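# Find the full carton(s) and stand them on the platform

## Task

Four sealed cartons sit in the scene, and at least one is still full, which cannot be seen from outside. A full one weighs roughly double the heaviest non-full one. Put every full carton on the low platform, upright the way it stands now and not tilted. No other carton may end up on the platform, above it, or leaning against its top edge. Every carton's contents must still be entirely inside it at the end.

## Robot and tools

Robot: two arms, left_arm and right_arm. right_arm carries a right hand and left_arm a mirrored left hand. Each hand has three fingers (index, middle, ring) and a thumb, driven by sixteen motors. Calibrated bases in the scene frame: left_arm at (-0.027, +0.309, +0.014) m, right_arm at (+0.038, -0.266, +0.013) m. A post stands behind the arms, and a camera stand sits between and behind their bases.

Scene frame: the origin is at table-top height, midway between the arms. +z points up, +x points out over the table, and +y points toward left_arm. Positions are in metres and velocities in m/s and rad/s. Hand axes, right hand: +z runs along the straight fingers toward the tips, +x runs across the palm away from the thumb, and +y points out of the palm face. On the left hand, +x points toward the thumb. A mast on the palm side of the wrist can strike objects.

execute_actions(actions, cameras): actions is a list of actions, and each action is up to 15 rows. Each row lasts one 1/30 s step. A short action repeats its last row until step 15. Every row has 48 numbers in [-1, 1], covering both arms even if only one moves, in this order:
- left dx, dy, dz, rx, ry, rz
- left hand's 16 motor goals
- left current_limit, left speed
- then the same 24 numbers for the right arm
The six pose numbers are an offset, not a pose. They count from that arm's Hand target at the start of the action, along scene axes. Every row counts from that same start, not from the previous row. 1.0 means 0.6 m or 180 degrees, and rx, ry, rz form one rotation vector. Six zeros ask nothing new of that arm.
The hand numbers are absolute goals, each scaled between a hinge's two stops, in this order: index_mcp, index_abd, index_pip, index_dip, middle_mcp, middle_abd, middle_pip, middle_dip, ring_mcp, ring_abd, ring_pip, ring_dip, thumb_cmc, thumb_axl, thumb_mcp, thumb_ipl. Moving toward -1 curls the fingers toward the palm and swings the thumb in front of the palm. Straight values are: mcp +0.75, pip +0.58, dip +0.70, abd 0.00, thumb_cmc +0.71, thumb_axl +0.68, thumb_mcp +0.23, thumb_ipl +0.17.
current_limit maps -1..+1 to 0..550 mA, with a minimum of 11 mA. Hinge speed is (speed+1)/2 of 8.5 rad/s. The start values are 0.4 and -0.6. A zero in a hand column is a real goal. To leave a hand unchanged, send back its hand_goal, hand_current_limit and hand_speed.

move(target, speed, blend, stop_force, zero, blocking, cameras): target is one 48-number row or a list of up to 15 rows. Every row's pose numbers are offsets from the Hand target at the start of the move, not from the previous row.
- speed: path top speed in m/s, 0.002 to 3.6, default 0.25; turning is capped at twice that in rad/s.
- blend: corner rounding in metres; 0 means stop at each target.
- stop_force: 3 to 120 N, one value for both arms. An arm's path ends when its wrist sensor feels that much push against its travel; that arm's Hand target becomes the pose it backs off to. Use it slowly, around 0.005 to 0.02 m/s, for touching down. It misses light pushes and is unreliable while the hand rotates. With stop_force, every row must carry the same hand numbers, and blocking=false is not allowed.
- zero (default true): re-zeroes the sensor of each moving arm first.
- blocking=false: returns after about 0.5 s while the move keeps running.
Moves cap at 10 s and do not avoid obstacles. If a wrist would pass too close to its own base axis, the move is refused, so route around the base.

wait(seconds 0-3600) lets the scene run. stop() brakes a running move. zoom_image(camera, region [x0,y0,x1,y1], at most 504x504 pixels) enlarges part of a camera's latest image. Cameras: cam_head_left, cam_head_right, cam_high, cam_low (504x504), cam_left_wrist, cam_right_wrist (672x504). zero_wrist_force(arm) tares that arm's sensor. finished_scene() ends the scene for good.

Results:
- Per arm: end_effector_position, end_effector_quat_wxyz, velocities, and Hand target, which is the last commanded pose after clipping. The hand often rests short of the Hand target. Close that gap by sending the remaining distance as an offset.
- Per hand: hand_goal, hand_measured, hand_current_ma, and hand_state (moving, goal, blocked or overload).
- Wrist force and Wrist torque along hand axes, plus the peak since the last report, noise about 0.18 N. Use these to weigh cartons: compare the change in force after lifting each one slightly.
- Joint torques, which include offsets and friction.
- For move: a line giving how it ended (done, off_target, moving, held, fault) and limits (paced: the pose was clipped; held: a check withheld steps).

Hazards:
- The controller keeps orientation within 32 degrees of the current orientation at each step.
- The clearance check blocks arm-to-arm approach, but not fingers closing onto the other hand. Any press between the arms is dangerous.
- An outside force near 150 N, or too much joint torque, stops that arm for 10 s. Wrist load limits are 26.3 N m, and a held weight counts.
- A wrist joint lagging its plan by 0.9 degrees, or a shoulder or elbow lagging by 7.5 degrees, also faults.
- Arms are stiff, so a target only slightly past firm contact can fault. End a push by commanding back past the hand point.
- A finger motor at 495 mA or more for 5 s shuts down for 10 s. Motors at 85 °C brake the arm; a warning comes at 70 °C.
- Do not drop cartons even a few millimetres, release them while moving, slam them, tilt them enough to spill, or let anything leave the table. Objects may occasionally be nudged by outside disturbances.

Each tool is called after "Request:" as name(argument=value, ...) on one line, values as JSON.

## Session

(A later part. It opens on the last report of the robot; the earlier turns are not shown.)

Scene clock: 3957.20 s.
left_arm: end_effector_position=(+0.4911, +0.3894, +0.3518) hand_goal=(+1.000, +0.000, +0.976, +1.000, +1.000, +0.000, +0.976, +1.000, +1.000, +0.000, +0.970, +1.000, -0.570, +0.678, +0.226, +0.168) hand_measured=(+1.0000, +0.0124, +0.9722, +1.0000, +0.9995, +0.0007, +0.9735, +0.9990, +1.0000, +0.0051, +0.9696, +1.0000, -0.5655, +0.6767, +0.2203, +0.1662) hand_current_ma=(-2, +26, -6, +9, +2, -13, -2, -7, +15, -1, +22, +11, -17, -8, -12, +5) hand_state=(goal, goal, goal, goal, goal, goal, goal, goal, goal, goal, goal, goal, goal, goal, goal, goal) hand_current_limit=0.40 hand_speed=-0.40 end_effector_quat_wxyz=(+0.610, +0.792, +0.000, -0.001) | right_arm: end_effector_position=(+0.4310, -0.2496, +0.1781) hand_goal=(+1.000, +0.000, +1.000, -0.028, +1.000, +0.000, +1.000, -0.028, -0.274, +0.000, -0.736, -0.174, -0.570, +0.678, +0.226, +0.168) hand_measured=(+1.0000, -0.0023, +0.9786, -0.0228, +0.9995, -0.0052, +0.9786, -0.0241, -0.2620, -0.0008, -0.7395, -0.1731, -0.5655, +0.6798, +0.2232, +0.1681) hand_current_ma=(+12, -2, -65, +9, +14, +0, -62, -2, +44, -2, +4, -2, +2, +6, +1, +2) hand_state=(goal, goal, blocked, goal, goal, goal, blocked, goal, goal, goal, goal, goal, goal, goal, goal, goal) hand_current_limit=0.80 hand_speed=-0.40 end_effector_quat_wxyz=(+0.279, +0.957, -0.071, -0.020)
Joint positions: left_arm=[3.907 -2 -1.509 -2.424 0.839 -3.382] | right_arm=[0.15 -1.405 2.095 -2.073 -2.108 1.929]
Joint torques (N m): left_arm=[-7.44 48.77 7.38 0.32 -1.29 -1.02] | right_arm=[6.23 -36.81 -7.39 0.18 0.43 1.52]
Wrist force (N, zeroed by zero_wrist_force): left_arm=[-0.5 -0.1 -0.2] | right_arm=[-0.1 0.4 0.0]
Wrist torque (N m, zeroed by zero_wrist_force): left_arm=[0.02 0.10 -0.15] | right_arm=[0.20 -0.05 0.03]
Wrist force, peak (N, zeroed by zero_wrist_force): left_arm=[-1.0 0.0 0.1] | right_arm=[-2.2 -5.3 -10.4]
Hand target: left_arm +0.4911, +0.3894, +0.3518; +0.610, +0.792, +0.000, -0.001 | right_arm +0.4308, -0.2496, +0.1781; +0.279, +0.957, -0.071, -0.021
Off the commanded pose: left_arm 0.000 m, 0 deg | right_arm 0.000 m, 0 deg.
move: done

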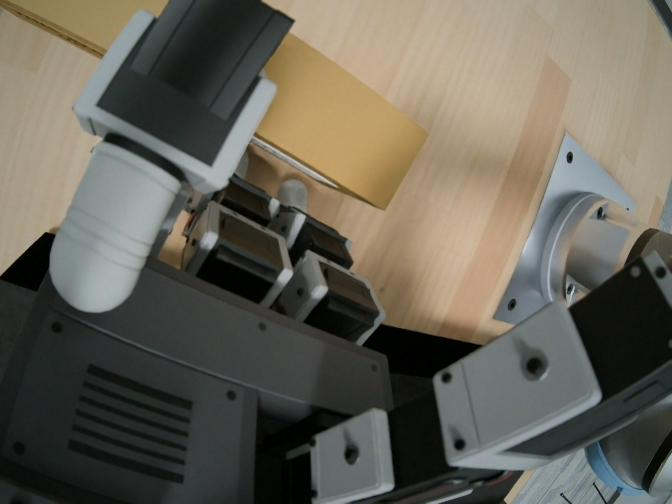

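Request:
move(target=[[0,0,0,0,0,0,1,0,0.975,1,1,0,0.975,1,1,0,0.97,1,-0.57,0.678,0.226,0.168,0.4,-0.4,-0.0025,-0.0167,0,0,0,0,1,0,1,-0.029,1,0,1,-0.029,-0.274,0,-0.736,-0.174,-0.57,0.678,0.226,0.168,0.8,-0.4],[0,0,0,0,0,0,1,0,0.975,1,1,0,0.975,1,1,0,0.97,1,-0.57,0.678,0.226,0.168,0.4,-0.4,0.0012,-0.0877,0,0,0,0.0833,1,0,1,-0.029,1,0,1,-0.029,-0.274,0,-0.736,-0.174,-0.57,0.678,0.226,0.168,0.8,-0.4],[0,0,0,0,0,0,1,0,0.975,1,1,0,0.975,1,1,0,0.97,1,-0.57,0.678,0.226,0.168,0.4,-0.4,0.0232,-0.1552,0,0,0,0.1667,1,0,1,-0.029,1,0,1,-0.029,-0.274,0,-0.736,-0.174,-0.57,0.678,0.226,0.168,0.8,-0.4],[0,0,0,0,0,0,1,0,0.975,1,1,0,0.975,1,1,0,0.97,1,-0.57,0.678,0.226,0.168,0.4,-0.4,0.0618,-0.2148,0,0,0,0.25,1,0,1,-0.029,1,0,1,-0.029,-0.274,0,-0.736,-0.174,-0.57,0.678,0.226,0.168,0.8,-0.4]], speed=[0.03,0.09,0.09,0.09], blend=[0.003,0.008,0.008,0], cameras=["cam_high","cam_low","cam_right_wrist"])

Scene clock: 3978.83 s.
left_arm: end_effector_position=(+0.4911, +0.3894, +0.3518) hand_goal=(+1.000, +0.000, +0.976, +1.000, +1.000, +0.000, +0.976, +1.000, +1.000, +0.000, +0.970, +1.000, -0.570, +0.678, +0.226, +0.168) hand_measured=(+0.9995, +0.0124, +0.9735, +1.0000, +1.0000, -0.0008, +0.9735, +1.0000, +1.0000, +0.0065, +0.9709, +1.0000, -0.5655, +0.6767, +0.2183, +0.1662) hand_current_ma=(+3, +18, -14, -16, +5, -9, +11, -12, +8, -1, +16, +2, -9, -3, -17, -4) hand_state=(goal, goal, goal, goal, goal, goal, goal, goal, goal, goal, goal, goal, goal, goal, goal, goal) hand_current_limit=0.40 hand_speed=-0.40 end_effector_quat_wxyz=(+0.610, +0.792, +0.000, -0.001) | right_arm: end_effector_position=(+0.4678, -0.3784, +0.1781) hand_goal=(+1.000, +0.000, +1.000, -0.028, +1.000, +0.000, +1.000, -0.028, -0.274, +0.000, -0.736, -0.174, -0.570, +0.678, +0.226, +0.168) hand_measured=(+1.0000, -0.0037, +0.9799, -0.0126, +1.0000, -0.0037, +0.9786, -0.0241, -0.2620, -0.0008, -0.7382, -0.1731, -0.5667, +0.6798, +0.2232, +0.1681) hand_current_ma=(+5, -7, -57, +50, +11, -4, -63, +2, +41, +12, +4, +1, +0, -1, +0, +3) hand_state=(goal, goal, goal, goal, goal, goal, blocked, goal, goal, goal, goal, goal, goal, goal, goal, goal) hand_current_limit=0.80 hand_speed=-0.40 end_effector_quat_wxyz=(+0.265, +0.912, +0.300, +0.088)
Joint positions: left_arm=[3.907 -2 -1.509 -2.424 0.839 -3.382] | right_arm=[-0.243 -1.594 2.54 -2.97 -1.923 0.616]
Joint torques (N m): left_arm=[-8.45 48.97 7.69 0.34 -1.35 -0.94] | right_arm=[-6.25 -23.77 -5.14 -5.62 0.28 -1.78]
Wrist force (N, zeroed by zero_wrist_force): left_arm=[-0.6 -0.1 0.2] | right_arm=[0.4 -2.4 -4.3]
Wrist torque (N m, zeroed by zero_wrist_force): left_arm=[-0.03 0.13 -0.15] | right_arm=[0.72 -0.05 0.29]
Wrist force, peak (N, zeroed by zero_wrist_force): left_arm=[-0.9 -0.5 -0.1] | right_arm=[-1.4 -4.5 -5.6]
Hand target: left_arm +0.4911, +0.3894, +0.3518; +0.610, +0.792, +0.000, -0.001 | right_arm +0.4678, -0.3785, +0.1781; +0.265, +0.912, +0.301, +0.088
Off the commanded pose: left_arm 0.000 m, 0 deg | right_arm 0.000 m, 0 deg.
move: done

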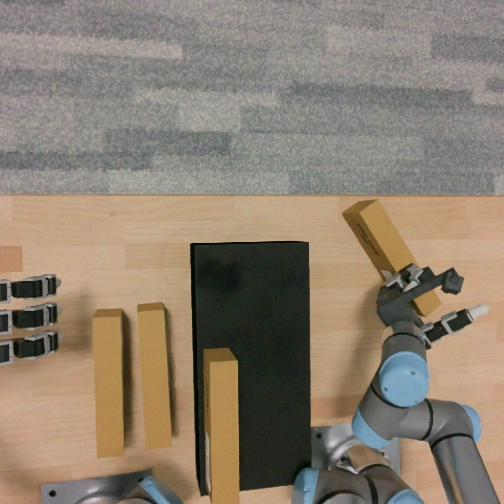

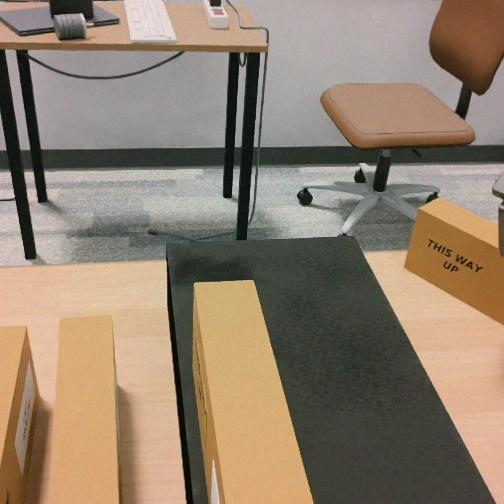

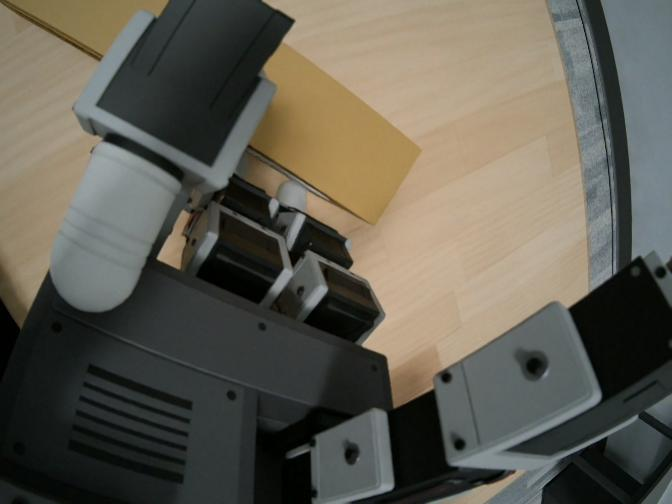

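Request:
move(target=[[0,0,0,0,0,0,1,0,0.975,1,1,0,0.975,1,1,0,0.97,1,-0.57,0.678,0.226,0.168,0.4,-0.4,0.0528,-0.0475,0,0,0,0.0833,1,0,1,-0.029,1,0,1,-0.029,-0.274,0,-0.736,-0.174,-0.57,0.678,0.226,0.168,0.8,-0.4],[0,0,0,0,0,0,1,0,0.975,1,1,0,0.975,1,1,0,0.97,1,-0.57,0.678,0.226,0.168,0.4,-0.4,0.1162,-0.0798,0,0,0,0.1667,1,0,1,-0.029,1,0,1,-0.029,-0.274,0,-0.736,-0.174,-0.57,0.678,0.226,0.168,0.8,-0.4],[0,0,0,0,0,0,1,0,0.975,1,1,0,0.975,1,1,0,0.97,1,-0.57,0.678,0.226,0.168,0.4,-0.4,0.1857,-0.0947,0,0,0,0.25,1,0,1,-0.029,1,0,1,-0.029,-0.274,0,-0.736,-0.174,-0.57,0.678,0.226,0.168,0.8,-0.4],[0,0,0,0,0,0,1,0,0.975,1,1,0,0.975,1,1,0,0.97,1,-0.57,0.678,0.226,0.168,0.4,-0.4,0.226,-0.0948,0,0,0,0.2972,1,0,1,-0.029,1,0,1,-0.029,-0.274,0,-0.736,-0.174,-0.57,0.678,0.226,0.168,0.8,-0.4]], speed=[0.09,0.09,0.09,0.09], blend=[0.008,0.008,0.008,0], cameras=["cam_high","cam_low","cam_right_wrist"])

Request:
zoom_image(camera="cam_high", region=[310, 160, 480, 330])

Scene clock: 4001.90 s.
left_arm: end_effector_position=(+0.4911, +0.3894, +0.3518) hand_goal=(+1.000, +0.000, +0.976, +1.000, +1.000, +0.000, +0.976, +1.000, +1.000, +0.000, +0.970, +1.000, -0.570, +0.678, +0.226, +0.168) hand_measured=(+0.9995, +0.0124, +0.9722, +1.0000, +1.0000, -0.0008, +0.9735, +0.9990, +1.0000, +0.0051, +0.9709, +1.0000, -0.5655, +0.6767, +0.2193, +0.1662) hand_current_ma=(-4, +14, -16, -2, +1, -19, +7, -26, +7, -14, +11, -1, -6, -5, +4, +1) hand_state=(goal, goal, goal, goal, goal, goal, goal, goal, goal, goal, goal, goal, goal, goal, goal, goal) hand_current_limit=0.40 hand_speed=-0.40 end_effector_quat_wxyz=(+0.610, +0.792, +0.000, -0.001) | right_arm: end_effector_position=(+0.6034, -0.4353, +0.1781) hand_goal=(+1.000, +0.000, +1.000, -0.028, +1.000, +0.000, +1.000, -0.028, -0.274, +0.000, -0.736, -0.174, -0.570, +0.678, +0.226, +0.168) hand_measured=(+1.0000, -0.0008, +0.9824, -0.0100, +0.9995, -0.0052, +0.9773, -0.0241, -0.2620, -0.0008, -0.7395, -0.1731, -0.5667, +0.6809, +0.2232, +0.1681) hand_current_ma=(+10, -5, -57, +52, +6, -1, -61, +2, +42, -2, -4, -5, -4, +2, +3, -1) hand_state=(goal, goal, goal, goal, goal, goal, blocked, goal, goal, goal, goal, goal, goal, goal, goal, goal) hand_current_limit=0.80 hand_speed=-0.40 end_effector_quat_wxyz=(+0.198, +0.679, +0.679, +0.198)
Joint positions: left_arm=[3.907 -2 -1.509 -2.424 0.839 -3.382] | right_arm=[-0.727 -1.451 2.381 -2.947 -1.209 -0.636]
Joint torques (N m): left_arm=[-8.03 48.91 7.7 0.32 -1.33 -1.06] | right_arm=[-4.33 -11.73 -21.32 -0.59 2.74 -1.62]
Wrist force (N, zeroed by zero_wrist_force): left_arm=[-0.5 -0.2 0.1] | right_arm=[-0.8 -2.3 -4.6]
Wrist torque (N m, zeroed by zero_wrist_force): left_arm=[-0.03 0.11 -0.14] | right_arm=[0.75 -0.08 0.15]
Wrist force, peak (N, zeroed by zero_wrist_force): left_arm=[-0.8 -0.4 -0.3] | right_arm=[0.1 -3.7 -5.3]
Hand target: left_arm +0.4911, +0.3894, +0.3518; +0.610, +0.792, +0.000, -0.001 | right_arm +0.6034, -0.4353, +0.1781; +0.198, +0.679, +0.679, +0.198
Off the commanded pose: left_arm 0.000 m, 0 deg | right_arm 0.000 m, 0 deg.
move: done

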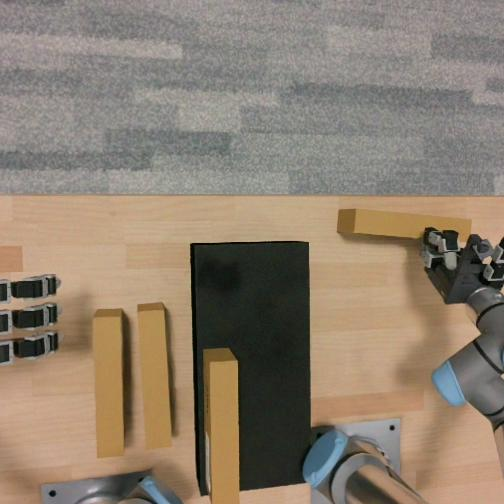

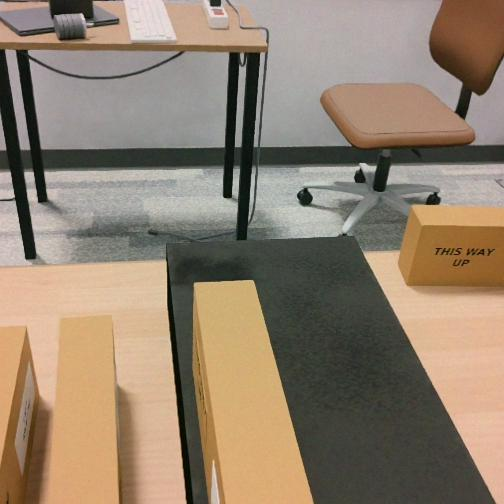

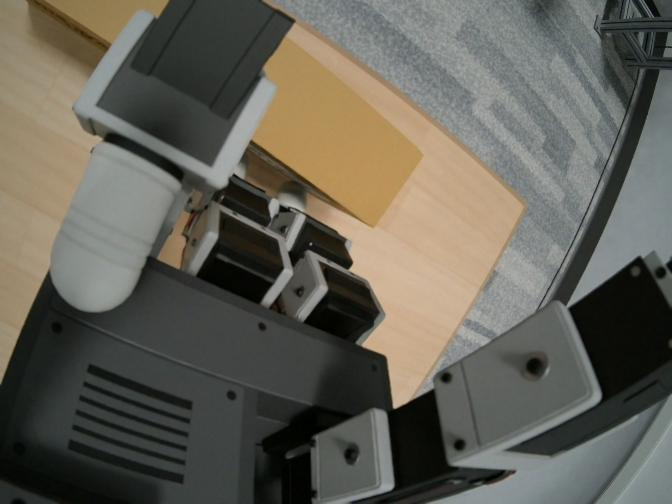

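Scaled by 2.965 from the camera's image (finer frame: 720x720).

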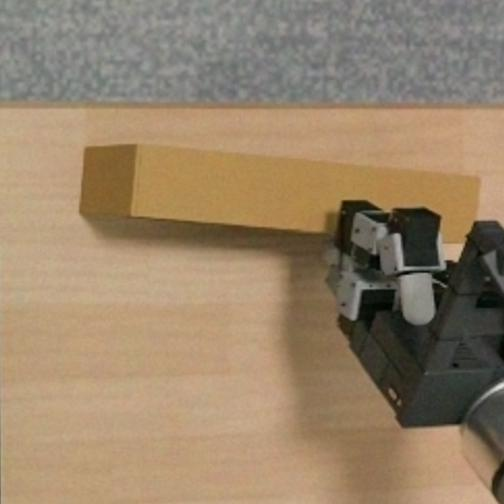

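Request:
move(target=[[0,0,0,0,0,0,1,0,0.975,1,1,0,0.975,1,1,0,0.97,1,-0.57,0.678,0.226,0.168,0.4,-0.4,-0.025,0,0,0,0,0,1,0,1,-0.029,1,0,1,-0.029,-0.274,0,-0.736,-0.174,-0.57,0.678,0.226,0.168,0.8,-0.4],[0,0,0,0,0,0,1,0,0.975,1,1,0,0.975,1,1,0,0.97,1,-0.57,0.678,0.226,0.168,0.4,-0.4,-0.025,0.1333,0,0,0,0,1,0,1,-0.029,1,0,1,-0.029,-0.274,0,-0.736,-0.174,-0.57,0.678,0.226,0.168,0.8,-0.4],[0,0,0,0,0,0,1,0,0.975,1,1,0,0.975,1,1,0,0.97,1,-0.57,0.678,0.226,0.168,0.4,-0.4,0.056,0.1333,0,0,0,0,1,0,1,-0.029,1,0,1,-0.029,-0.274,0,-0.736,-0.174,-0.57,0.678,0.226,0.168,0.8,-0.4]], speed=[0.05,0.08,0.03], blend=[0.005,0.005,0], cameras=["cam_high","cam_low","cam_right_wrist"])

Request:
zoom_image(camera="cam_high", region=[310, 160, 480, 330])

Scene clock: 4036.80 s.
left_arm: end_effector_position=(+0.4911, +0.3894, +0.3518) hand_goal=(+1.000, +0.000, +0.976, +1.000, +1.000, +0.000, +0.976, +1.000, +1.000, +0.000, +0.970, +1.000, -0.570, +0.678, +0.226, +0.168) hand_measured=(+1.0000, +0.0124, +0.9735, +0.9990, +1.0000, -0.0008, +0.9735, +1.0000, +0.9995, +0.0036, +0.9709, +0.9990, -0.5655, +0.6777, +0.2193, +0.1672) hand_current_ma=(-10, +15, -22, -2, -6, -13, -2, -16, +4, +19, +19, -3, +7, -11, -6, +7) hand_state=(goal, goal, goal, goal, goal, goal, goal, goal, goal, goal, goal, goal, goal, goal, goal, goal) hand_current_limit=0.40 hand_speed=-0.40 end_effector_quat_wxyz=(+0.610, +0.792, +0.000, -0.001) | right_arm: end_effector_position=(+0.6368, -0.3554, +0.1781) hand_goal=(+1.000, +0.000, +1.000, -0.028, +1.000, +0.000, +1.000, -0.028, -0.274, +0.000, -0.736, -0.174, -0.570, +0.678, +0.226, +0.168) hand_measured=(+1.0000, +0.0007, +0.9837, -0.0177, +1.0000, -0.0052, +0.9786, -0.0241, -0.2620, -0.0008, -0.7395, -0.1731, -0.5667, +0.6798, +0.2232, +0.1681) hand_current_ma=(+5, +2, -39, +24, +12, +4, -59, +5, +42, +7, -2, -5, -5, +3, -2, -1) hand_state=(goal, goal, goal, goal, goal, goal, blocked, goal, goal, goal, goal, goal, goal, goal, goal, goal) hand_current_limit=0.80 hand_speed=-0.40 end_effector_quat_wxyz=(+0.198, +0.679, +0.679, +0.198) end_effector_velocity=(+0.002, +0.001, +0.001) end_effector_angular_velocity=(+0.000, -0.002, +0.003)
Joint positions: left_arm=[3.907 -2 -1.509 -2.424 0.839 -3.382] | right_arm=[-0.504 -1.407 2.35 -3.023 -1.312 -0.428]
Joint velocities: left_arm=[within noise] | right_arm=[0.003 0.003 -0.005 0 0.001 0]
Joint torques (N m): left_arm=[-7.82 48.45 8.12 0.32 -1.35 -1.05] | right_arm=[7.45 -12.73 -21.87 -0.56 0.46 1.42]
Wrist force (N, zeroed by zero_wrist_force): left_arm=[-0.5 -0.3 0.1] | right_arm=[-1.4 -4.9 -11.2]
Wrist torque (N m, zeroed by zero_wrist_force): left_arm=[-0.04 0.11 -0.15] | right_arm=[1.39 -0.16 -0.11]
Wrist force, peak (N, zeroed by zero_wrist_force): left_arm=[-0.9 -0.5 -0.1] | right_arm=[-1.2 -6.6 -15.4]
Hand target: left_arm +0.4911, +0.3894, +0.3518; +0.610, +0.792, +0.000, -0.001 | right_arm +0.6370, -0.3554, +0.1781; +0.198, +0.679, +0.679, +0.198
Off the commanded pose: left_arm 0.000 m, 0 deg | right_arm 0.000 m, 0 deg.
move: done

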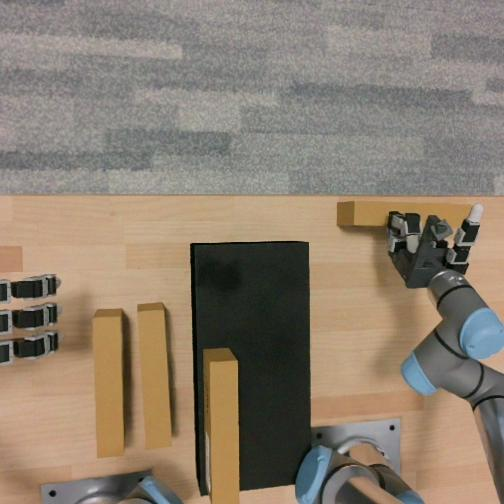

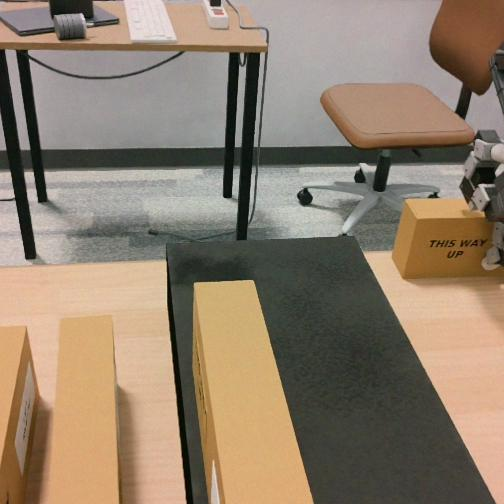

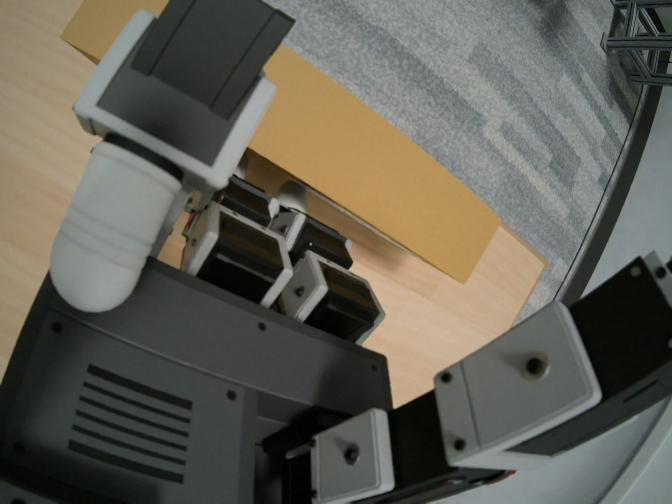

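Scaled by 2.965 from the camera's image (finer frame: 720x720).

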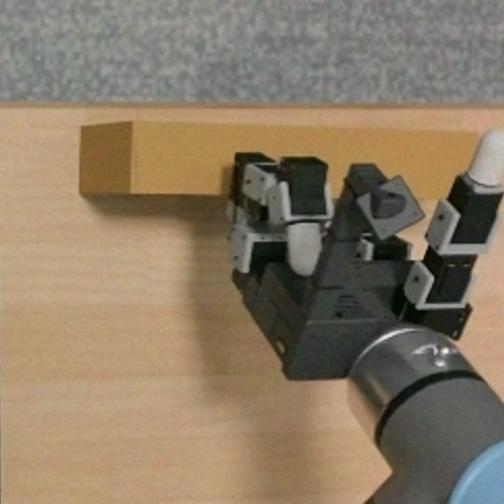

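Request:
move(target=[[0,0,0,0,0,0,1,0,0.975,1,1,0,0.975,1,1,0,0.97,1,-0.57,0.678,0.226,0.168,0.4,-0.4,-0.02,0,0,0,0,0,1,0,1,-0.029,1,0,1,-0.029,-0.274,0,-0.736,-0.174,-0.57,0.678,0.226,0.168,0.8,-0.4],[0,0,0,0,0,0,1,0,0.975,1,1,0,0.975,1,1,0,0.97,1,-0.57,0.678,0.226,0.168,0.4,-0.4,-0.025,0,0.22,0,0,0,1,0,1,-0.029,1,0,1,-0.029,-0.274,0,-0.736,-0.174,-0.57,0.678,0.226,0.168,0.8,-0.4],[0,0,0,0,0,0,1,0,0.975,1,1,0,0.975,1,1,0,0.97,1,-0.57,0.678,0.226,0.168,0.4,-0.4,-0.018,-0.207,0.22,0,0,0.5,1,0,1,-0.029,1,0,1,-0.029,-0.274,0,-0.736,-0.174,-0.57,0.678,0.226,0.168,0.8,-0.4]], speed=[0.05,0.15,0.25], blend=[0.005,0.02,0], cameras=["cam_high","cam_right_wrist"])

Scene clock: 4065.37 s.
left_arm: end_effector_position=(+0.4911, +0.3894, +0.3518) hand_goal=(+1.000, +0.000, +0.976, +1.000, +1.000, +0.000, +0.976, +1.000, +1.000, +0.000, +0.970, +1.000, -0.570, +0.678, +0.226, +0.168) hand_measured=(+1.0000, +0.0124, +0.9735, +1.0000, +1.0000, -0.0008, +0.9735, +1.0000, +1.0000, +0.0051, +0.9709, +1.0000, -0.5642, +0.6767, +0.2193, +0.1681) hand_current_ma=(-5, +11, -6, +1, +9, -6, +8, -10, +0, +5, +11, +9, +4, -4, -9, +8) hand_state=(goal, goal, goal, goal, goal, goal, goal, goal, goal, goal, goal, goal, goal, goal, goal, goal) hand_current_limit=0.40 hand_speed=-0.40 end_effector_quat_wxyz=(+0.610, +0.792, +0.000, -0.001) | right_arm: end_effector_position=(+0.6262, -0.4795, +0.3101) hand_goal=(+1.000, +0.000, +1.000, -0.028, +1.000, +0.000, +1.000, -0.028, -0.274, +0.000, -0.736, -0.174, -0.570, +0.678, +0.226, +0.168) hand_measured=(+1.0000, -0.0023, +0.9773, -0.0241, +1.0000, -0.0037, +0.9773, -0.0241, -0.2632, +0.0007, -0.7395, -0.1731, -0.5655, +0.6798, +0.2232, +0.1681) hand_current_ma=(+4, -4, -62, +13, +10, +0, -64, +12, +43, +0, +4, -7, -4, +6, -3, +2) hand_state=(goal, goal, blocked, goal, goal, goal, blocked, goal, goal, goal, goal, goal, goal, goal, goal, goal) hand_current_limit=0.80 hand_speed=-0.40 end_effector_quat_wxyz=(+0.000, +0.000, +0.960, +0.280)
Joint positions: left_arm=[3.907 -2 -1.509 -2.424 0.839 -3.382] | right_arm=[-0.826 -1.067 1.189 -1.258 -1.195 -2.473]
Joint torques (N m): left_arm=[-8.41 49.15 7.72 0.35 -1.35 -0.94] | right_arm=[5.96 -36.93 -28.91 1.15 -0.72 -1.56]
Wrist force (N, zeroed by zero_wrist_force): left_arm=[-0.4 0.0 -0.1] | right_arm=[-0.1 0.3 0.1]
Wrist torque (N m, zeroed by zero_wrist_force): left_arm=[0.02 0.09 -0.15] | right_arm=[0.19 -0.06 0.19]
Wrist force, peak (N, zeroed by zero_wrist_force): left_arm=[-1.0 -0.1 -0.3] | right_arm=[-1.6 -4.8 -11.8]
Hand target: left_arm +0.4911, +0.3894, +0.3518; +0.610, +0.792, +0.000, -0.001 | right_arm +0.6262, -0.4796, +0.3101; +0.000, +0.000, +0.960, +0.280
Off the commanded pose: left_arm 0.000 m, 0 deg | right_arm 0.000 m, 0 deg.
move: done

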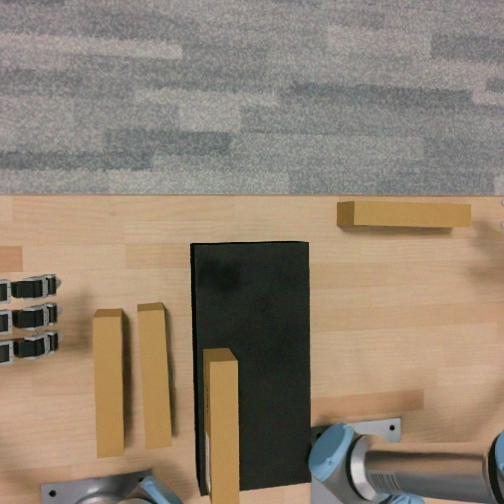

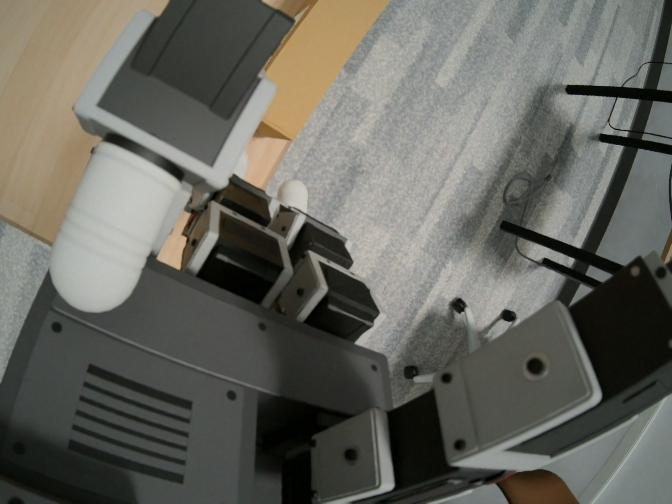

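Request:
move(target=[0,0,0,0,0,0,1,0,0.975,1,1,0,0.975,1,1,0,0.97,1,-0.57,0.678,0.226,0.168,0.4,-0.4,0,0,-0.205,0,0,0,1,0,1,-0.029,1,0,1,-0.029,-0.274,0,-0.736,-0.174,-0.57,0.678,0.226,0.168,0.8,-0.4], speed=0.08, stop_force=12, cameras=["cam_high","cam_right_wrist"])

Request:
zoom_image(camera="cam_high", region=[420, 160, 504, 280])

Scene clock: 4079.33 s.
left_arm: end_effector_position=(+0.4911, +0.3894, +0.3518) hand_goal=(+1.000, +0.000, +0.976, +1.000, +1.000, +0.000, +0.976, +1.000, +1.000, +0.000, +0.970, +1.000, -0.570, +0.678, +0.226, +0.168) hand_measured=(+0.9995, +0.0124, +0.9735, +0.9990, +1.0000, +0.0007, +0.9735, +1.0000, +1.0000, +0.0051, +0.9709, +1.0000, -0.5655, +0.6777, +0.2193, +0.1672) hand_current_ma=(-10, +29, -15, +1, -5, -7, +11, -6, +8, +12, +9, +8, +7, -16, -5, +2) hand_state=(goal, goal, goal, goal, goal, goal, goal, goal, goal, goal, goal, goal, goal, goal, goal, goal) hand_current_limit=0.40 hand_speed=-0.40 end_effector_quat_wxyz=(+0.610, +0.792, +0.000, -0.001) | right_arm: end_effector_position=(+0.6262, -0.4796, +0.1871) hand_goal=(+1.000, +0.000, +1.000, -0.028, +1.000, +0.000, +1.000, -0.028, -0.274, +0.000, -0.736, -0.174, -0.570, +0.678, +0.226, +0.168) hand_measured=(+0.9995, -0.0008, +0.9786, -0.0228, +0.9995, -0.0037, +0.9786, -0.0241, -0.2620, -0.0008, -0.7395, -0.1731, -0.5667, +0.6809, +0.2232, +0.1681) hand_current_ma=(+12, +1, -68, +10, +7, +6, -65, +2, +40, +8, +2, +2, +7, +3, -6, -2) hand_state=(goal, goal, blocked, goal, goal, goal, blocked, goal, goal, goal, goal, goal, goal, goal, goal, goal) hand_current_limit=0.80 hand_speed=-0.40 end_effector_quat_wxyz=(+0.000, +0.000, +0.960, +0.280)
Joint positions: left_arm=[3.907 -2 -1.509 -2.424 0.839 -3.382] | right_arm=[-0.826 -0.989 1.391 -1.538 -1.195 -2.473]
Joint torques (N m): left_arm=[-8.4 49.08 7.55 0.33 -1.36 -0.95] | right_arm=[-4.66 -38.04 -10.97 -3.93 2.19 1.76]
Wrist force (N, zeroed by zero_wrist_force): left_arm=[-0.5 -0.2 -0.2] | right_arm=[0.1 0.3 0.1]
Wrist torque (N m, zeroed by zero_wrist_force): left_arm=[0.00 0.11 -0.15] | right_arm=[0.17 -0.08 0.18]
Wrist force, peak (N, zeroed by zero_wrist_force): left_arm=[-0.8 -0.2 -0.2] | right_arm=[-0.2 0.9 -0.1]
Hand target: left_arm +0.4911, +0.3894, +0.3518; +0.610, +0.792, +0.000, -0.001 | right_arm +0.6262, -0.4796, +0.1871; +0.000, +0.000, +0.960, +0.280
Off the commanded pose: left_arm 0.000 m, 0 deg | right_arm 0.000 m, 0 deg.
move: done

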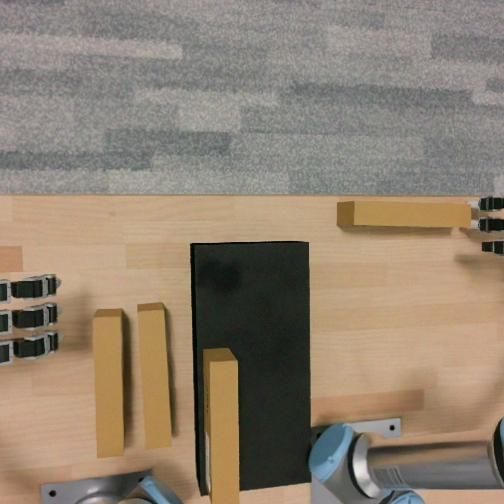

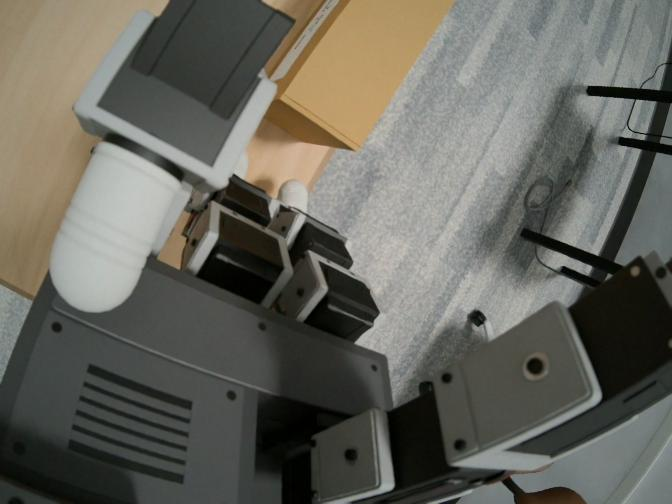

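Scaled by 4.200 from the camera's image (finer frame: 720x720).

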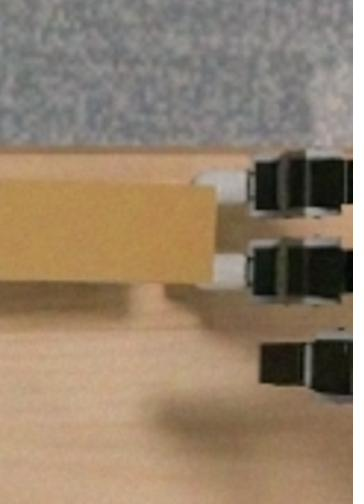

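Request:
move(target=[[0,0,0,0,0,0,1,0,0.975,1,1,0,0.975,1,1,0,0.97,1,-0.57,0.678,0.226,0.168,0.4,-0.4,0,0.015,-0.0165,0,0,0,1,0,1,-0.029,1,0,1,-0.029,-0.274,0,-0.736,-0.174,-0.57,0.678,0.226,0.168,0.8,-0.4],[0,0,0,0,0,0,1,0,0.975,1,1,0,0.975,1,1,0,0.97,1,-0.57,0.678,0.226,0.168,0.4,-0.4,0,0.2,-0.0165,0,0,0,1,0,1,-0.029,1,0,1,-0.029,-0.274,0,-0.736,-0.174,-0.57,0.678,0.226,0.168,0.8,-0.4]], speed=[0.05,0.04], blend=[0.005,0], cameras=["cam_high","cam_right_wrist"])

Request:
zoom_image(camera="cam_high", region=[280, 160, 470, 300])

Scene clock: 4095.97 s.
left_arm: end_effector_position=(+0.4911, +0.3894, +0.3518) hand_goal=(+1.000, +0.000, +0.976, +1.000, +1.000, +0.000, +0.976, +1.000, +1.000, +0.000, +0.970, +1.000, -0.570, +0.678, +0.226, +0.168) hand_measured=(+1.0000, +0.0109, +0.9735, +0.9990, +1.0000, -0.0008, +0.9735, +0.9990, +1.0000, +0.0036, +0.9709, +1.0000, -0.5642, +0.6777, +0.2193, +0.1672) hand_current_ma=(-9, +23, -15, -1, +0, +7, +6, +11, +9, +5, +15, +2, +2, -5, -22, +2) hand_state=(goal, goal, goal, goal, goal, goal, goal, goal, goal, goal, goal, goal, goal, goal, goal, goal) hand_current_limit=0.40 hand_speed=-0.40 end_effector_quat_wxyz=(+0.610, +0.792, +0.000, -0.001) | right_arm: end_effector_position=(+0.6262, -0.3599, +0.1772) hand_goal=(+1.000, +0.000, +1.000, -0.028, +1.000, +0.000, +1.000, -0.028, -0.274, +0.000, -0.736, -0.174, -0.570, +0.678, +0.226, +0.168) hand_measured=(+1.0000, -0.0023, +0.9824, -0.0088, +1.0000, -0.0037, +0.9812, -0.0126, -0.2620, -0.0008, -0.7395, -0.1731, -0.5667, +0.6809, +0.2222, +0.1681) hand_current_ma=(+8, -1, -53, +56, +9, +10, -51, +43, +33, +8, +4, -6, -6, +1, -3, -1) hand_state=(goal, goal, goal, goal, goal, goal, goal, goal, goal, goal, goal, goal, goal, goal, goal, goal) hand_current_limit=0.80 hand_speed=-0.40 end_effector_quat_wxyz=(+0.000, +0.000, +0.960, +0.280) end_effector_velocity=(+0.000, +0.003, +0.000) end_effector_angular_velocity=(+0.001, +0.001, -0.001)
Joint positions: left_arm=[3.907 -2 -1.509 -2.424 0.839 -3.382] | right_arm=[-0.692 -1.113 1.632 -1.707 -1.142 -2.339]
Joint velocities: left_arm=[within noise] | right_arm=[0.003 -0.002 0.005 -0.003 0.002 0.004]
Joint torques (N m): left_arm=[-7.94 48.48 7.94 0.31 -1.39 -0.96] | right_arm=[9.75 -46.31 -7.66 -2.39 3.33 1.26]
Wrist force (N, zeroed by zero_wrist_force): left_arm=[-0.5 0.1 -0.2] | right_arm=[-0.5 -6.0 -6.1]
Wrist torque (N m, zeroed by zero_wrist_force): left_arm=[0.03 0.10 -0.15] | right_arm=[1.03 0.00 -0.05]
Wrist force, peak (N, zeroed by zero_wrist_force): left_arm=[-1.0 -0.1 -0.2] | right_arm=[-0.8 -9.4 -9.1]
Hand target: left_arm +0.4911, +0.3894, +0.3518; +0.610, +0.792, +0.000, -0.001 | right_arm +0.6262, -0.3596, +0.1772; +0.000, +0.000, +0.960, +0.280
Off the commanded pose: left_arm 0.000 m, 0 deg | right_arm 0.000 m, 0 deg.
move: done

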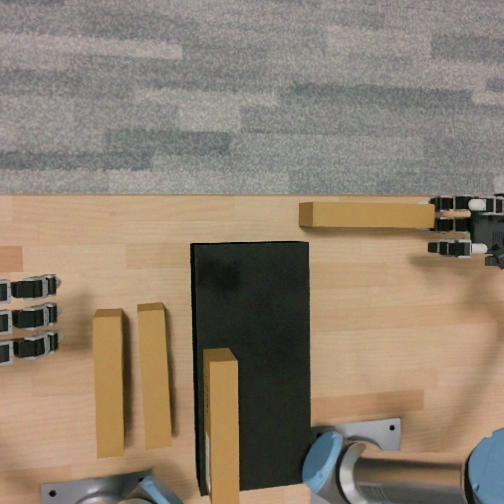

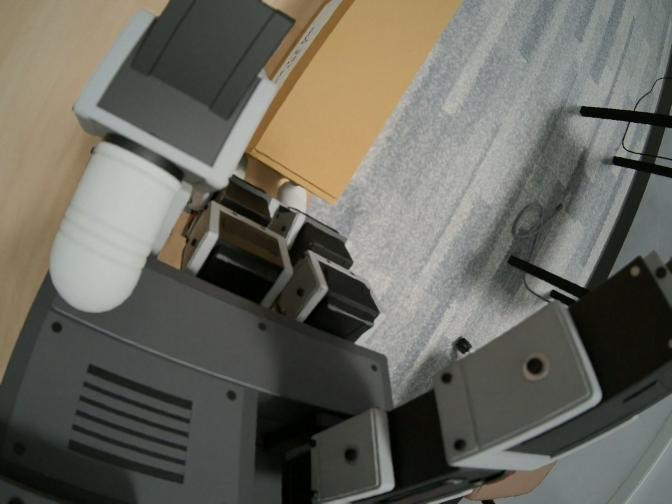

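Scaled by 2.653 from the camera's image (finer frame: 720x720).

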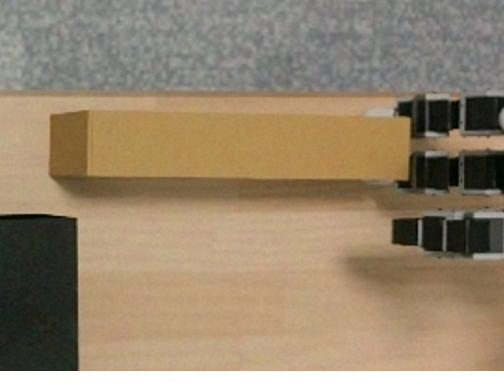

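Request:
move(target=[0,0,0,0,0,0,1,0,0.975,1,1,0,0.975,1,1,0,0.97,1,-0.57,0.678,0.226,0.168,0.4,-0.4,0,0.331,0,0,0,0,1,0,1,-0.029,1,0,1,-0.029,-0.274,0,-0.736,-0.174,-0.57,0.678,0.226,0.168,0.8,-0.4], speed=0.04, cameras=["cam_high","cam_low"])

Request:
zoom_image(camera="cam_high", region=[200, 160, 400, 300])

Scene clock: 4110.30 s.
left_arm: end_effector_position=(+0.4911, +0.3894, +0.3518) hand_goal=(+1.000, +0.000, +0.976, +1.000, +1.000, +0.000, +0.976, +1.000, +1.000, +0.000, +0.970, +1.000, -0.570, +0.678, +0.226, +0.168) hand_measured=(+1.0000, +0.0139, +0.9722, +1.0000, +1.0000, +0.0007, +0.9735, +0.9990, +0.9995, +0.0065, +0.9709, +0.9990, -0.5655, +0.6777, +0.2193, +0.1681) hand_current_ma=(-9, +5, -17, -6, +1, -6, +5, -8, +10, +3, +14, +3, -5, -12, -12, +8) hand_state=(goal, goal, goal, goal, goal, goal, goal, goal, goal, goal, goal, goal, goal, goal, goal, goal) hand_current_limit=0.40 hand_speed=-0.40 end_effector_quat_wxyz=(+0.610, +0.792, +0.000, -0.001) | right_arm: end_effector_position=(+0.6262, -0.1612, +0.1772) hand_goal=(+1.000, +0.000, +1.000, -0.028, +1.000, +0.000, +1.000, -0.028, -0.274, +0.000, -0.736, -0.174, -0.570, +0.678, +0.226, +0.168) hand_measured=(+1.0000, -0.0023, +0.9824, -0.0100, +1.0000, -0.0052, +0.9812, -0.0113, -0.2620, -0.0008, -0.7395, -0.1731, -0.5667, +0.6809, +0.2232, +0.1681) hand_current_ma=(+9, +3, -53, +63, +1, -1, -50, +42, +42, +2, +3, -2, -7, -2, +1, +7) hand_state=(goal, goal, goal, goal, goal, goal, goal, goal, goal, goal, goal, goal, goal, goal, goal, goal) hand_current_limit=0.80 hand_speed=-0.40 end_effector_quat_wxyz=(+0.000, +0.000, +0.960, +0.280)
Joint positions: left_arm=[3.907 -2 -1.509 -2.424 0.839 -3.382] | right_arm=[-0.401 -1.234 1.853 -1.95 -1.052 -2.028]
Joint torques (N m): left_arm=[-7.97 49.1 8.09 0.28 -1.43 -1.04] | right_arm=[9.48 -42.23 -6.76 -3.23 3.99 1.44]
Wrist force (N, zeroed by zero_wrist_force): left_arm=[-0.8 0.1 -0.1] | right_arm=[-0.4 -6.3 -6.0]
Wrist torque (N m, zeroed by zero_wrist_force): left_arm=[0.04 0.14 -0.18] | right_arm=[0.99 0.03 -0.04]
Wrist force, peak (N, zeroed by zero_wrist_force): left_arm=[-1.0 -0.1 -0.1] | right_arm=[-0.7 -8.2 -8.3]
Hand target: left_arm +0.4911, +0.3894, +0.3518; +0.610, +0.792, +0.000, -0.001 | right_arm +0.6262, -0.1610, +0.1772; +0.000, +0.000, +0.960, +0.280
Off the commanded pose: left_arm 0.000 m, 0 deg | right_arm 0.000 m, 0 deg.
move: done

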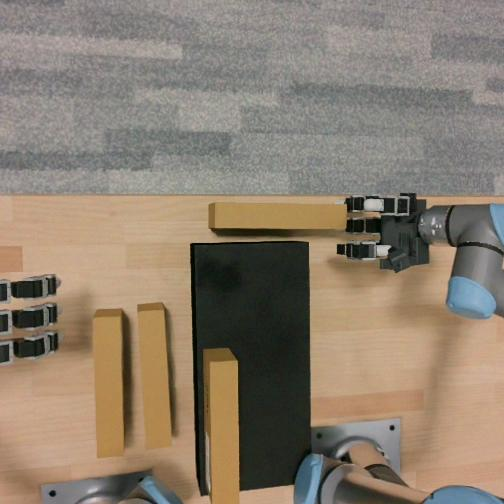

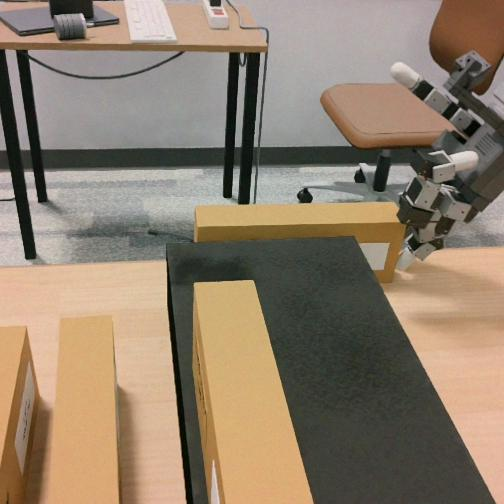

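Scaled by 2.520 from the camera's image (finer frame: 720x720).

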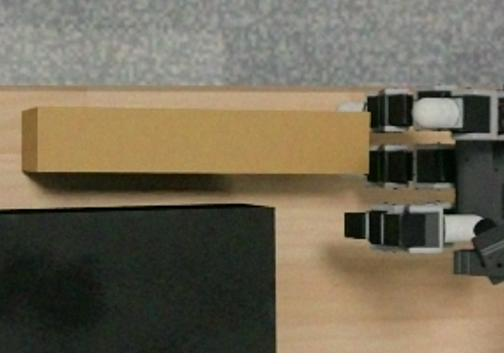

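Request:
zoom_image(camera="cam_high", region=[310, 180, 380, 250])

Request:
zoom_image(camera="cam_low", region=[340, 180, 480, 300])

Scaled by 7.200 from the camera's image (finer frame: 720x720).

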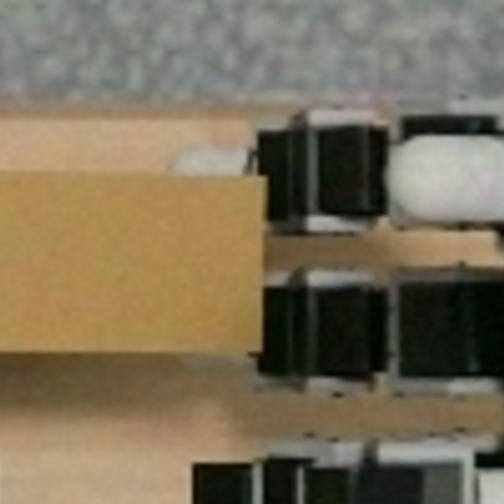

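Scaled by 3.600 from the camera's image (finer frame: 720x720).

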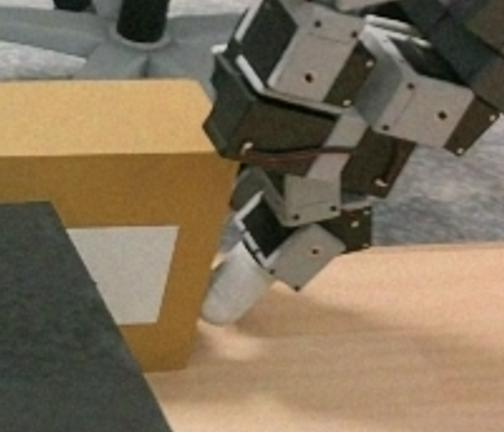

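Request:
move(target=[[0,0,0,0,0,0,1,0,0.975,1,1,0,0.975,1,1,0,0.97,1,-0.57,0.678,0.226,0.168,0.4,-0.4,0,-0.05,0,0,0,0,1,0,1,-0.029,1,0,1,-0.029,-0.274,0,-0.736,-0.174,-0.57,0.678,0.226,0.168,0.8,-0.4],[0,0,0,0,0,0,1,0,0.975,1,1,0,0.975,1,1,0,0.97,1,-0.57,0.678,0.226,0.168,0.4,-0.4,0,-0.06,0.25,0,0,0,1,0,1,-0.029,1,0,1,-0.029,-0.274,0,-0.736,-0.174,-0.57,0.678,0.226,0.168,0.8,-0.4],[0,0,0,0,0,0,1,0,0.975,1,1,0,0.975,1,1,0,0.97,1,-0.57,0.678,0.226,0.168,0.4,-0.4,0.002,-0.19,0.25,0.2367,0,0,1,0,1,-0.029,1,0,1,-0.029,-0.274,0,-0.736,-0.174,-0.57,0.678,0.226,0.168,0.8,-0.4]], speed=[0.03,0.15,0.2], blend=[0.005,0.02,0])

Request:
move(target=[-0.0185,0,0,0,0,0,1,0,0.975,1,1,0,0.975,1,-0.274,0,-0.737,-0.174,-0.57,0.678,0.226,0.168,0.4,-0.4,0,0,-0.02,0,0,0,1,0,0.975,1,1,0,0.975,1,1,0,0.97,1,-0.57,0.678,0.226,0.168,0.4,-0.4], speed=0.1, cameras=["cam_high","cam_low"])

Scene clock: 4160.60 s.
left_arm: end_effector_position=(+0.4911, +0.3894, +0.3518) hand_goal=(+1.000, +0.000, +0.976, +1.000, +1.000, +0.000, +0.976, +1.000, +1.000, +0.000, +0.970, +1.000, -0.570, +0.678, +0.226, +0.168) hand_measured=(+1.0000, +0.0124, +0.9735, +1.0000, +1.0000, -0.0023, +0.9722, +0.9990, +0.9995, +0.0036, +0.9696, +0.9990, -0.5667, +0.6777, +0.2183, +0.1672) hand_current_ma=(-4, +11, -11, -6, -10, -2, +2, -9, +0, -6, -3, +4, +11, +0, -12, -11) hand_state=(goal, goal, goal, goal, goal, goal, goal, goal, goal, goal, goal, goal, goal, goal, goal, goal) hand_current_limit=0.40 hand_speed=-0.40 end_effector_quat_wxyz=(+0.610, +0.792, +0.000, -0.001) | right_arm: end_effector_position=(+0.6274, -0.2749, +0.3272) hand_goal=(+1.000, +0.000, +1.000, -0.028, +1.000, +0.000, +1.000, -0.028, -0.274, +0.000, -0.736, -0.174, -0.570, +0.678, +0.226, +0.168) hand_measured=(+0.9995, -0.0023, +0.9786, -0.0228, +0.9995, -0.0037, +0.9786, -0.0241, -0.2644, +0.0007, -0.7395, -0.1744, -0.5667, +0.6809, +0.2232, +0.1691) hand_current_ma=(+16, -1, -62, +15, +10, +0, -64, +6, +37, +8, -7, -5, +2, +6, +1, -1) hand_state=(goal, goal, blocked, goal, goal, goal, blocked, goal, goal, goal, goal, goal, goal, goal, goal, goal) hand_current_limit=0.80 hand_speed=-0.40 end_effector_quat_wxyz=(+0.000, +0.000, +0.793, +0.609)
Joint positions: left_arm=[3.907 -2 -1.509 -2.424 0.839 -3.382] | right_arm=[-0.644 -1.07 1.471 -0.823 -0.681 -2.806]
Joint torques (N m): left_arm=[-7.85 48.76 8.35 0.25 -1.37 -1.11] | right_arm=[-5.81 -32.92 -26.13 2.78 1.96 -1.41]
Wrist force (N, zeroed by zero_wrist_force): left_arm=[-0.4 0.0 -0.4] | right_arm=[0.2 0.4 1.2]
Wrist torque (N m, zeroed by zero_wrist_force): left_arm=[0.04 0.09 -0.14] | right_arm=[-0.04 -0.06 0.21]
Wrist force, peak (N, zeroed by zero_wrist_force): left_arm=[-0.8 -0.4 0.0] | right_arm=[-0.3 -6.4 -6.3]
Hand target: left_arm +0.4911, +0.3894, +0.3518; +0.610, +0.792, +0.000, -0.001 | right_arm +0.6274, -0.2750, +0.3272; +0.000, +0.000, +0.793, +0.609
Off the commanded pose: left_arm 0.000 m, 0 deg | right_arm 0.000 m, 0 deg.
move: done

Scene clock: 4161.70 s.
left_arm: end_effector_position=(+0.4800, +0.3894, +0.3518) hand_goal=(+1.000, +0.000, +0.976, +1.000, +1.000, +0.000, +0.976, +1.000, -0.274, +0.000, -0.736, -0.174, -0.570, +0.678, +0.226, +0.168) hand_measured=(+0.9995, +0.0124, +0.9735, +1.0000, +1.0000, +0.0007, +0.9722, +1.0000, -0.2547, +0.0051, -0.7472, -0.1795, -0.5655, +0.6767, +0.2183, +0.1681) hand_current_ma=(-2, +21, -11, -12, -4, -17, +3, -14, +34, +3, -3, -10, +1, -7, -12, -5) hand_state=(goal, goal, goal, goal, goal, goal, goal, goal, goal, goal, goal, goal, goal, goal, goal, goal) hand_current_limit=0.40 hand_speed=-0.40 end_effector_quat_wxyz=(+0.610, +0.792, +0.000, -0.001) | right_arm: end_effector_position=(+0.6274, -0.2750, +0.3152) hand_goal=(+1.000, +0.000, +0.976, +1.000, +1.000, +0.000, +0.976, +1.000, +1.000, +0.000, +0.970, +1.000, -0.570, +0.678, +0.226, +0.168) hand_measured=(+1.0000, -0.0023, +0.9709, +1.0000, +1.0000, -0.0037, +0.9722, +0.9990, +0.9995, +0.0007, +0.9709, +1.0000, -0.5667, +0.6809, +0.2232, +0.1681) hand_current_ma=(+11, +0, -18, +6, +8, +7, -9, -3, +11, +3, +12, +0, -2, +4, -2, +5) hand_state=(goal, goal, goal, goal, goal, goal, goal, goal, goal, goal, goal, goal, goal, goal, goal, goal) hand_current_limit=0.40 hand_speed=-0.40 end_effector_quat_wxyz=(+0.000, +0.000, +0.793, +0.609)
Joint positions: left_arm=[3.921 -1.979 -1.538 -2.419 0.852 -3.376] | right_arm=[-0.644 -1.058 1.486 -0.849 -0.681 -2.806]
Joint torques (N m): left_arm=[8.83 49.29 5.43 0.85 0.9 1.51] | right_arm=[-0.76 -34.02 -8.44 -2.13 0.45 1.57]
Wrist force (N, zeroed by zero_wrist_force): left_arm=[-0.4 0.0 0.0] | right_arm=[0.0 0.5 0.9]
Wrist torque (N m, zeroed by zero_wrist_force): left_arm=[0.00 0.10 -0.15] | right_arm=[0.02 -0.03 0.19]
Wrist force, peak (N, zeroed by zero_wrist_force): left_arm=[-1.1 -0.1 0.0] | right_arm=[-0.4 0.7 1.4]
Hand target: left_arm +0.4800, +0.3894, +0.3518; +0.610, +0.792, +0.000, -0.001 | right_arm +0.6274, -0.2750, +0.3152; +0.000, +0.000, +0.793, +0.609
Off the commanded pose: left_arm 0.000 m, 0 deg | right_arm 0.000 m, 0 deg.
move: done

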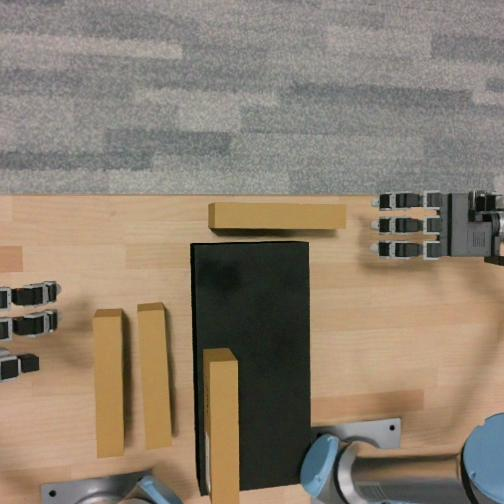

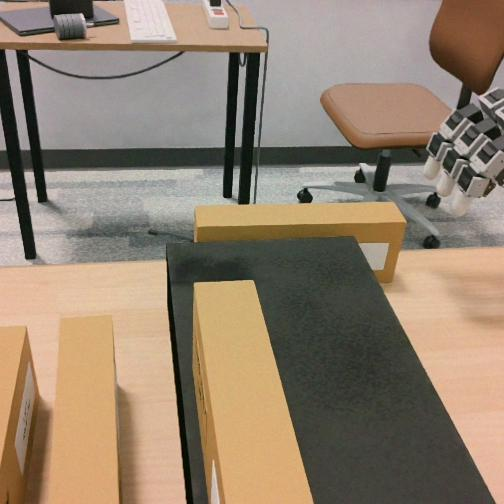

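Request:
move(target=[0,0,0,0,0,0,1,0,0.975,1,1,0,0.975,1,-0.274,0,-0.737,-0.174,-0.57,0.678,0.226,0.168,0.4,-0.4,0.0027,0,-0.156,0,0,0,1,0,0.975,1,1,0,0.975,1,1,0,0.97,1,-0.57,0.678,0.226,0.168,0.4,-0.4], speed=0.08, cameras=["cam_high","cam_low"])

Request:
zoom_image(camera="cam_high", region=[310, 180, 410, 270])

Scene clock: 4169.87 s.
left_arm: end_effector_position=(+0.4800, +0.3894, +0.3518) hand_goal=(+1.000, +0.000, +0.976, +1.000, +1.000, +0.000, +0.976, +1.000, -0.274, +0.000, -0.736, -0.174, -0.570, +0.678, +0.226, +0.168) hand_measured=(+0.9995, +0.0139, +0.9735, +1.0000, +1.0000, -0.0008, +0.9735, +1.0000, -0.2535, +0.0051, -0.7459, -0.1782, -0.5655, +0.6777, +0.2193, +0.1681) hand_current_ma=(-2, +20, -11, -4, +3, -6, +2, -2, +36, +5, -8, -6, +0, -12, -3, -3) hand_state=(goal, goal, goal, goal, goal, goal, goal, goal, goal, goal, goal, goal, goal, goal, goal, goal) hand_current_limit=0.40 hand_speed=-0.40 end_effector_quat_wxyz=(+0.610, +0.792, +0.000, -0.001) | right_arm: end_effector_position=(+0.6290, -0.2750, +0.2218) hand_goal=(+1.000, +0.000, +0.976, +1.000, +1.000, +0.000, +0.976, +1.000, +1.000, +0.000, +0.970, +1.000, -0.570, +0.678, +0.226, +0.168) hand_measured=(+0.9995, -0.0023, +0.9722, +1.0000, +0.9995, -0.0037, +0.9722, +1.0000, +1.0000, -0.0008, +0.9709, +1.0000, -0.5655, +0.6798, +0.2232, +0.1691) hand_current_ma=(+8, -4, -11, +5, +7, +5, -7, -6, +7, +3, +13, -7, +0, +1, -5, -2) hand_state=(goal, goal, goal, goal, goal, goal, goal, goal, goal, goal, goal, goal, goal, goal, goal, goal) hand_current_limit=0.40 hand_speed=-0.40 end_effector_quat_wxyz=(+0.000, +0.000, +0.793, +0.609)
Joint positions: left_arm=[3.921 -1.979 -1.538 -2.419 0.852 -3.376] | right_arm=[-0.643 -0.945 1.572 -1.049 -0.68 -2.805]
Joint torques (N m): left_arm=[9.12 50.52 5.58 1 1.08 1.47] | right_arm=[6.35 -36.52 -8.4 -2.04 2.09 1.57]
Wrist force (N, zeroed by zero_wrist_force): left_arm=[-0.5 0.2 -0.2] | right_arm=[0.1 0.4 1.2]
Wrist torque (N m, zeroed by zero_wrist_force): left_arm=[0.03 0.10 -0.15] | right_arm=[-0.02 -0.05 0.02]
Wrist force, peak (N, zeroed by zero_wrist_force): left_arm=[-0.9 -0.4 -0.2] | right_arm=[0.3 1.3 1.1]
Hand target: left_arm +0.4800, +0.3894, +0.3518; +0.610, +0.792, +0.000, -0.001 | right_arm +0.6291, -0.2750, +0.2216; +0.000, +0.000, +0.793, +0.609
Off the commanded pose: left_arm 0.000 m, 0 deg | right_arm 0.000 m, 0 deg.
move: done

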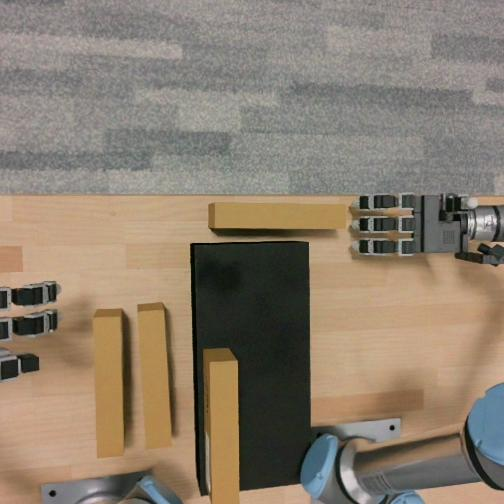

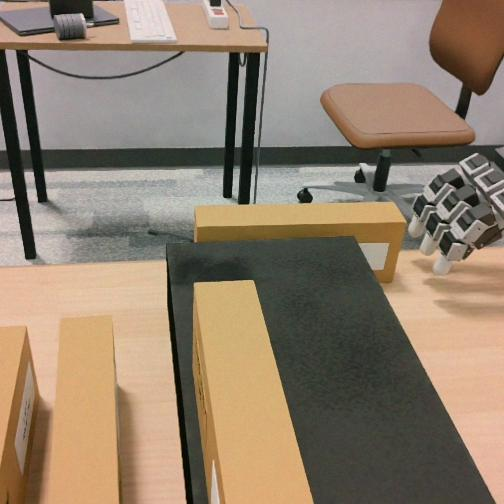

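Scaled by 5.040 from the camera's image (finer frame: 720x720).

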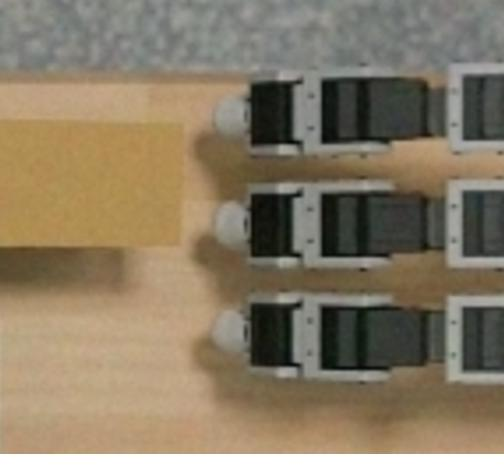

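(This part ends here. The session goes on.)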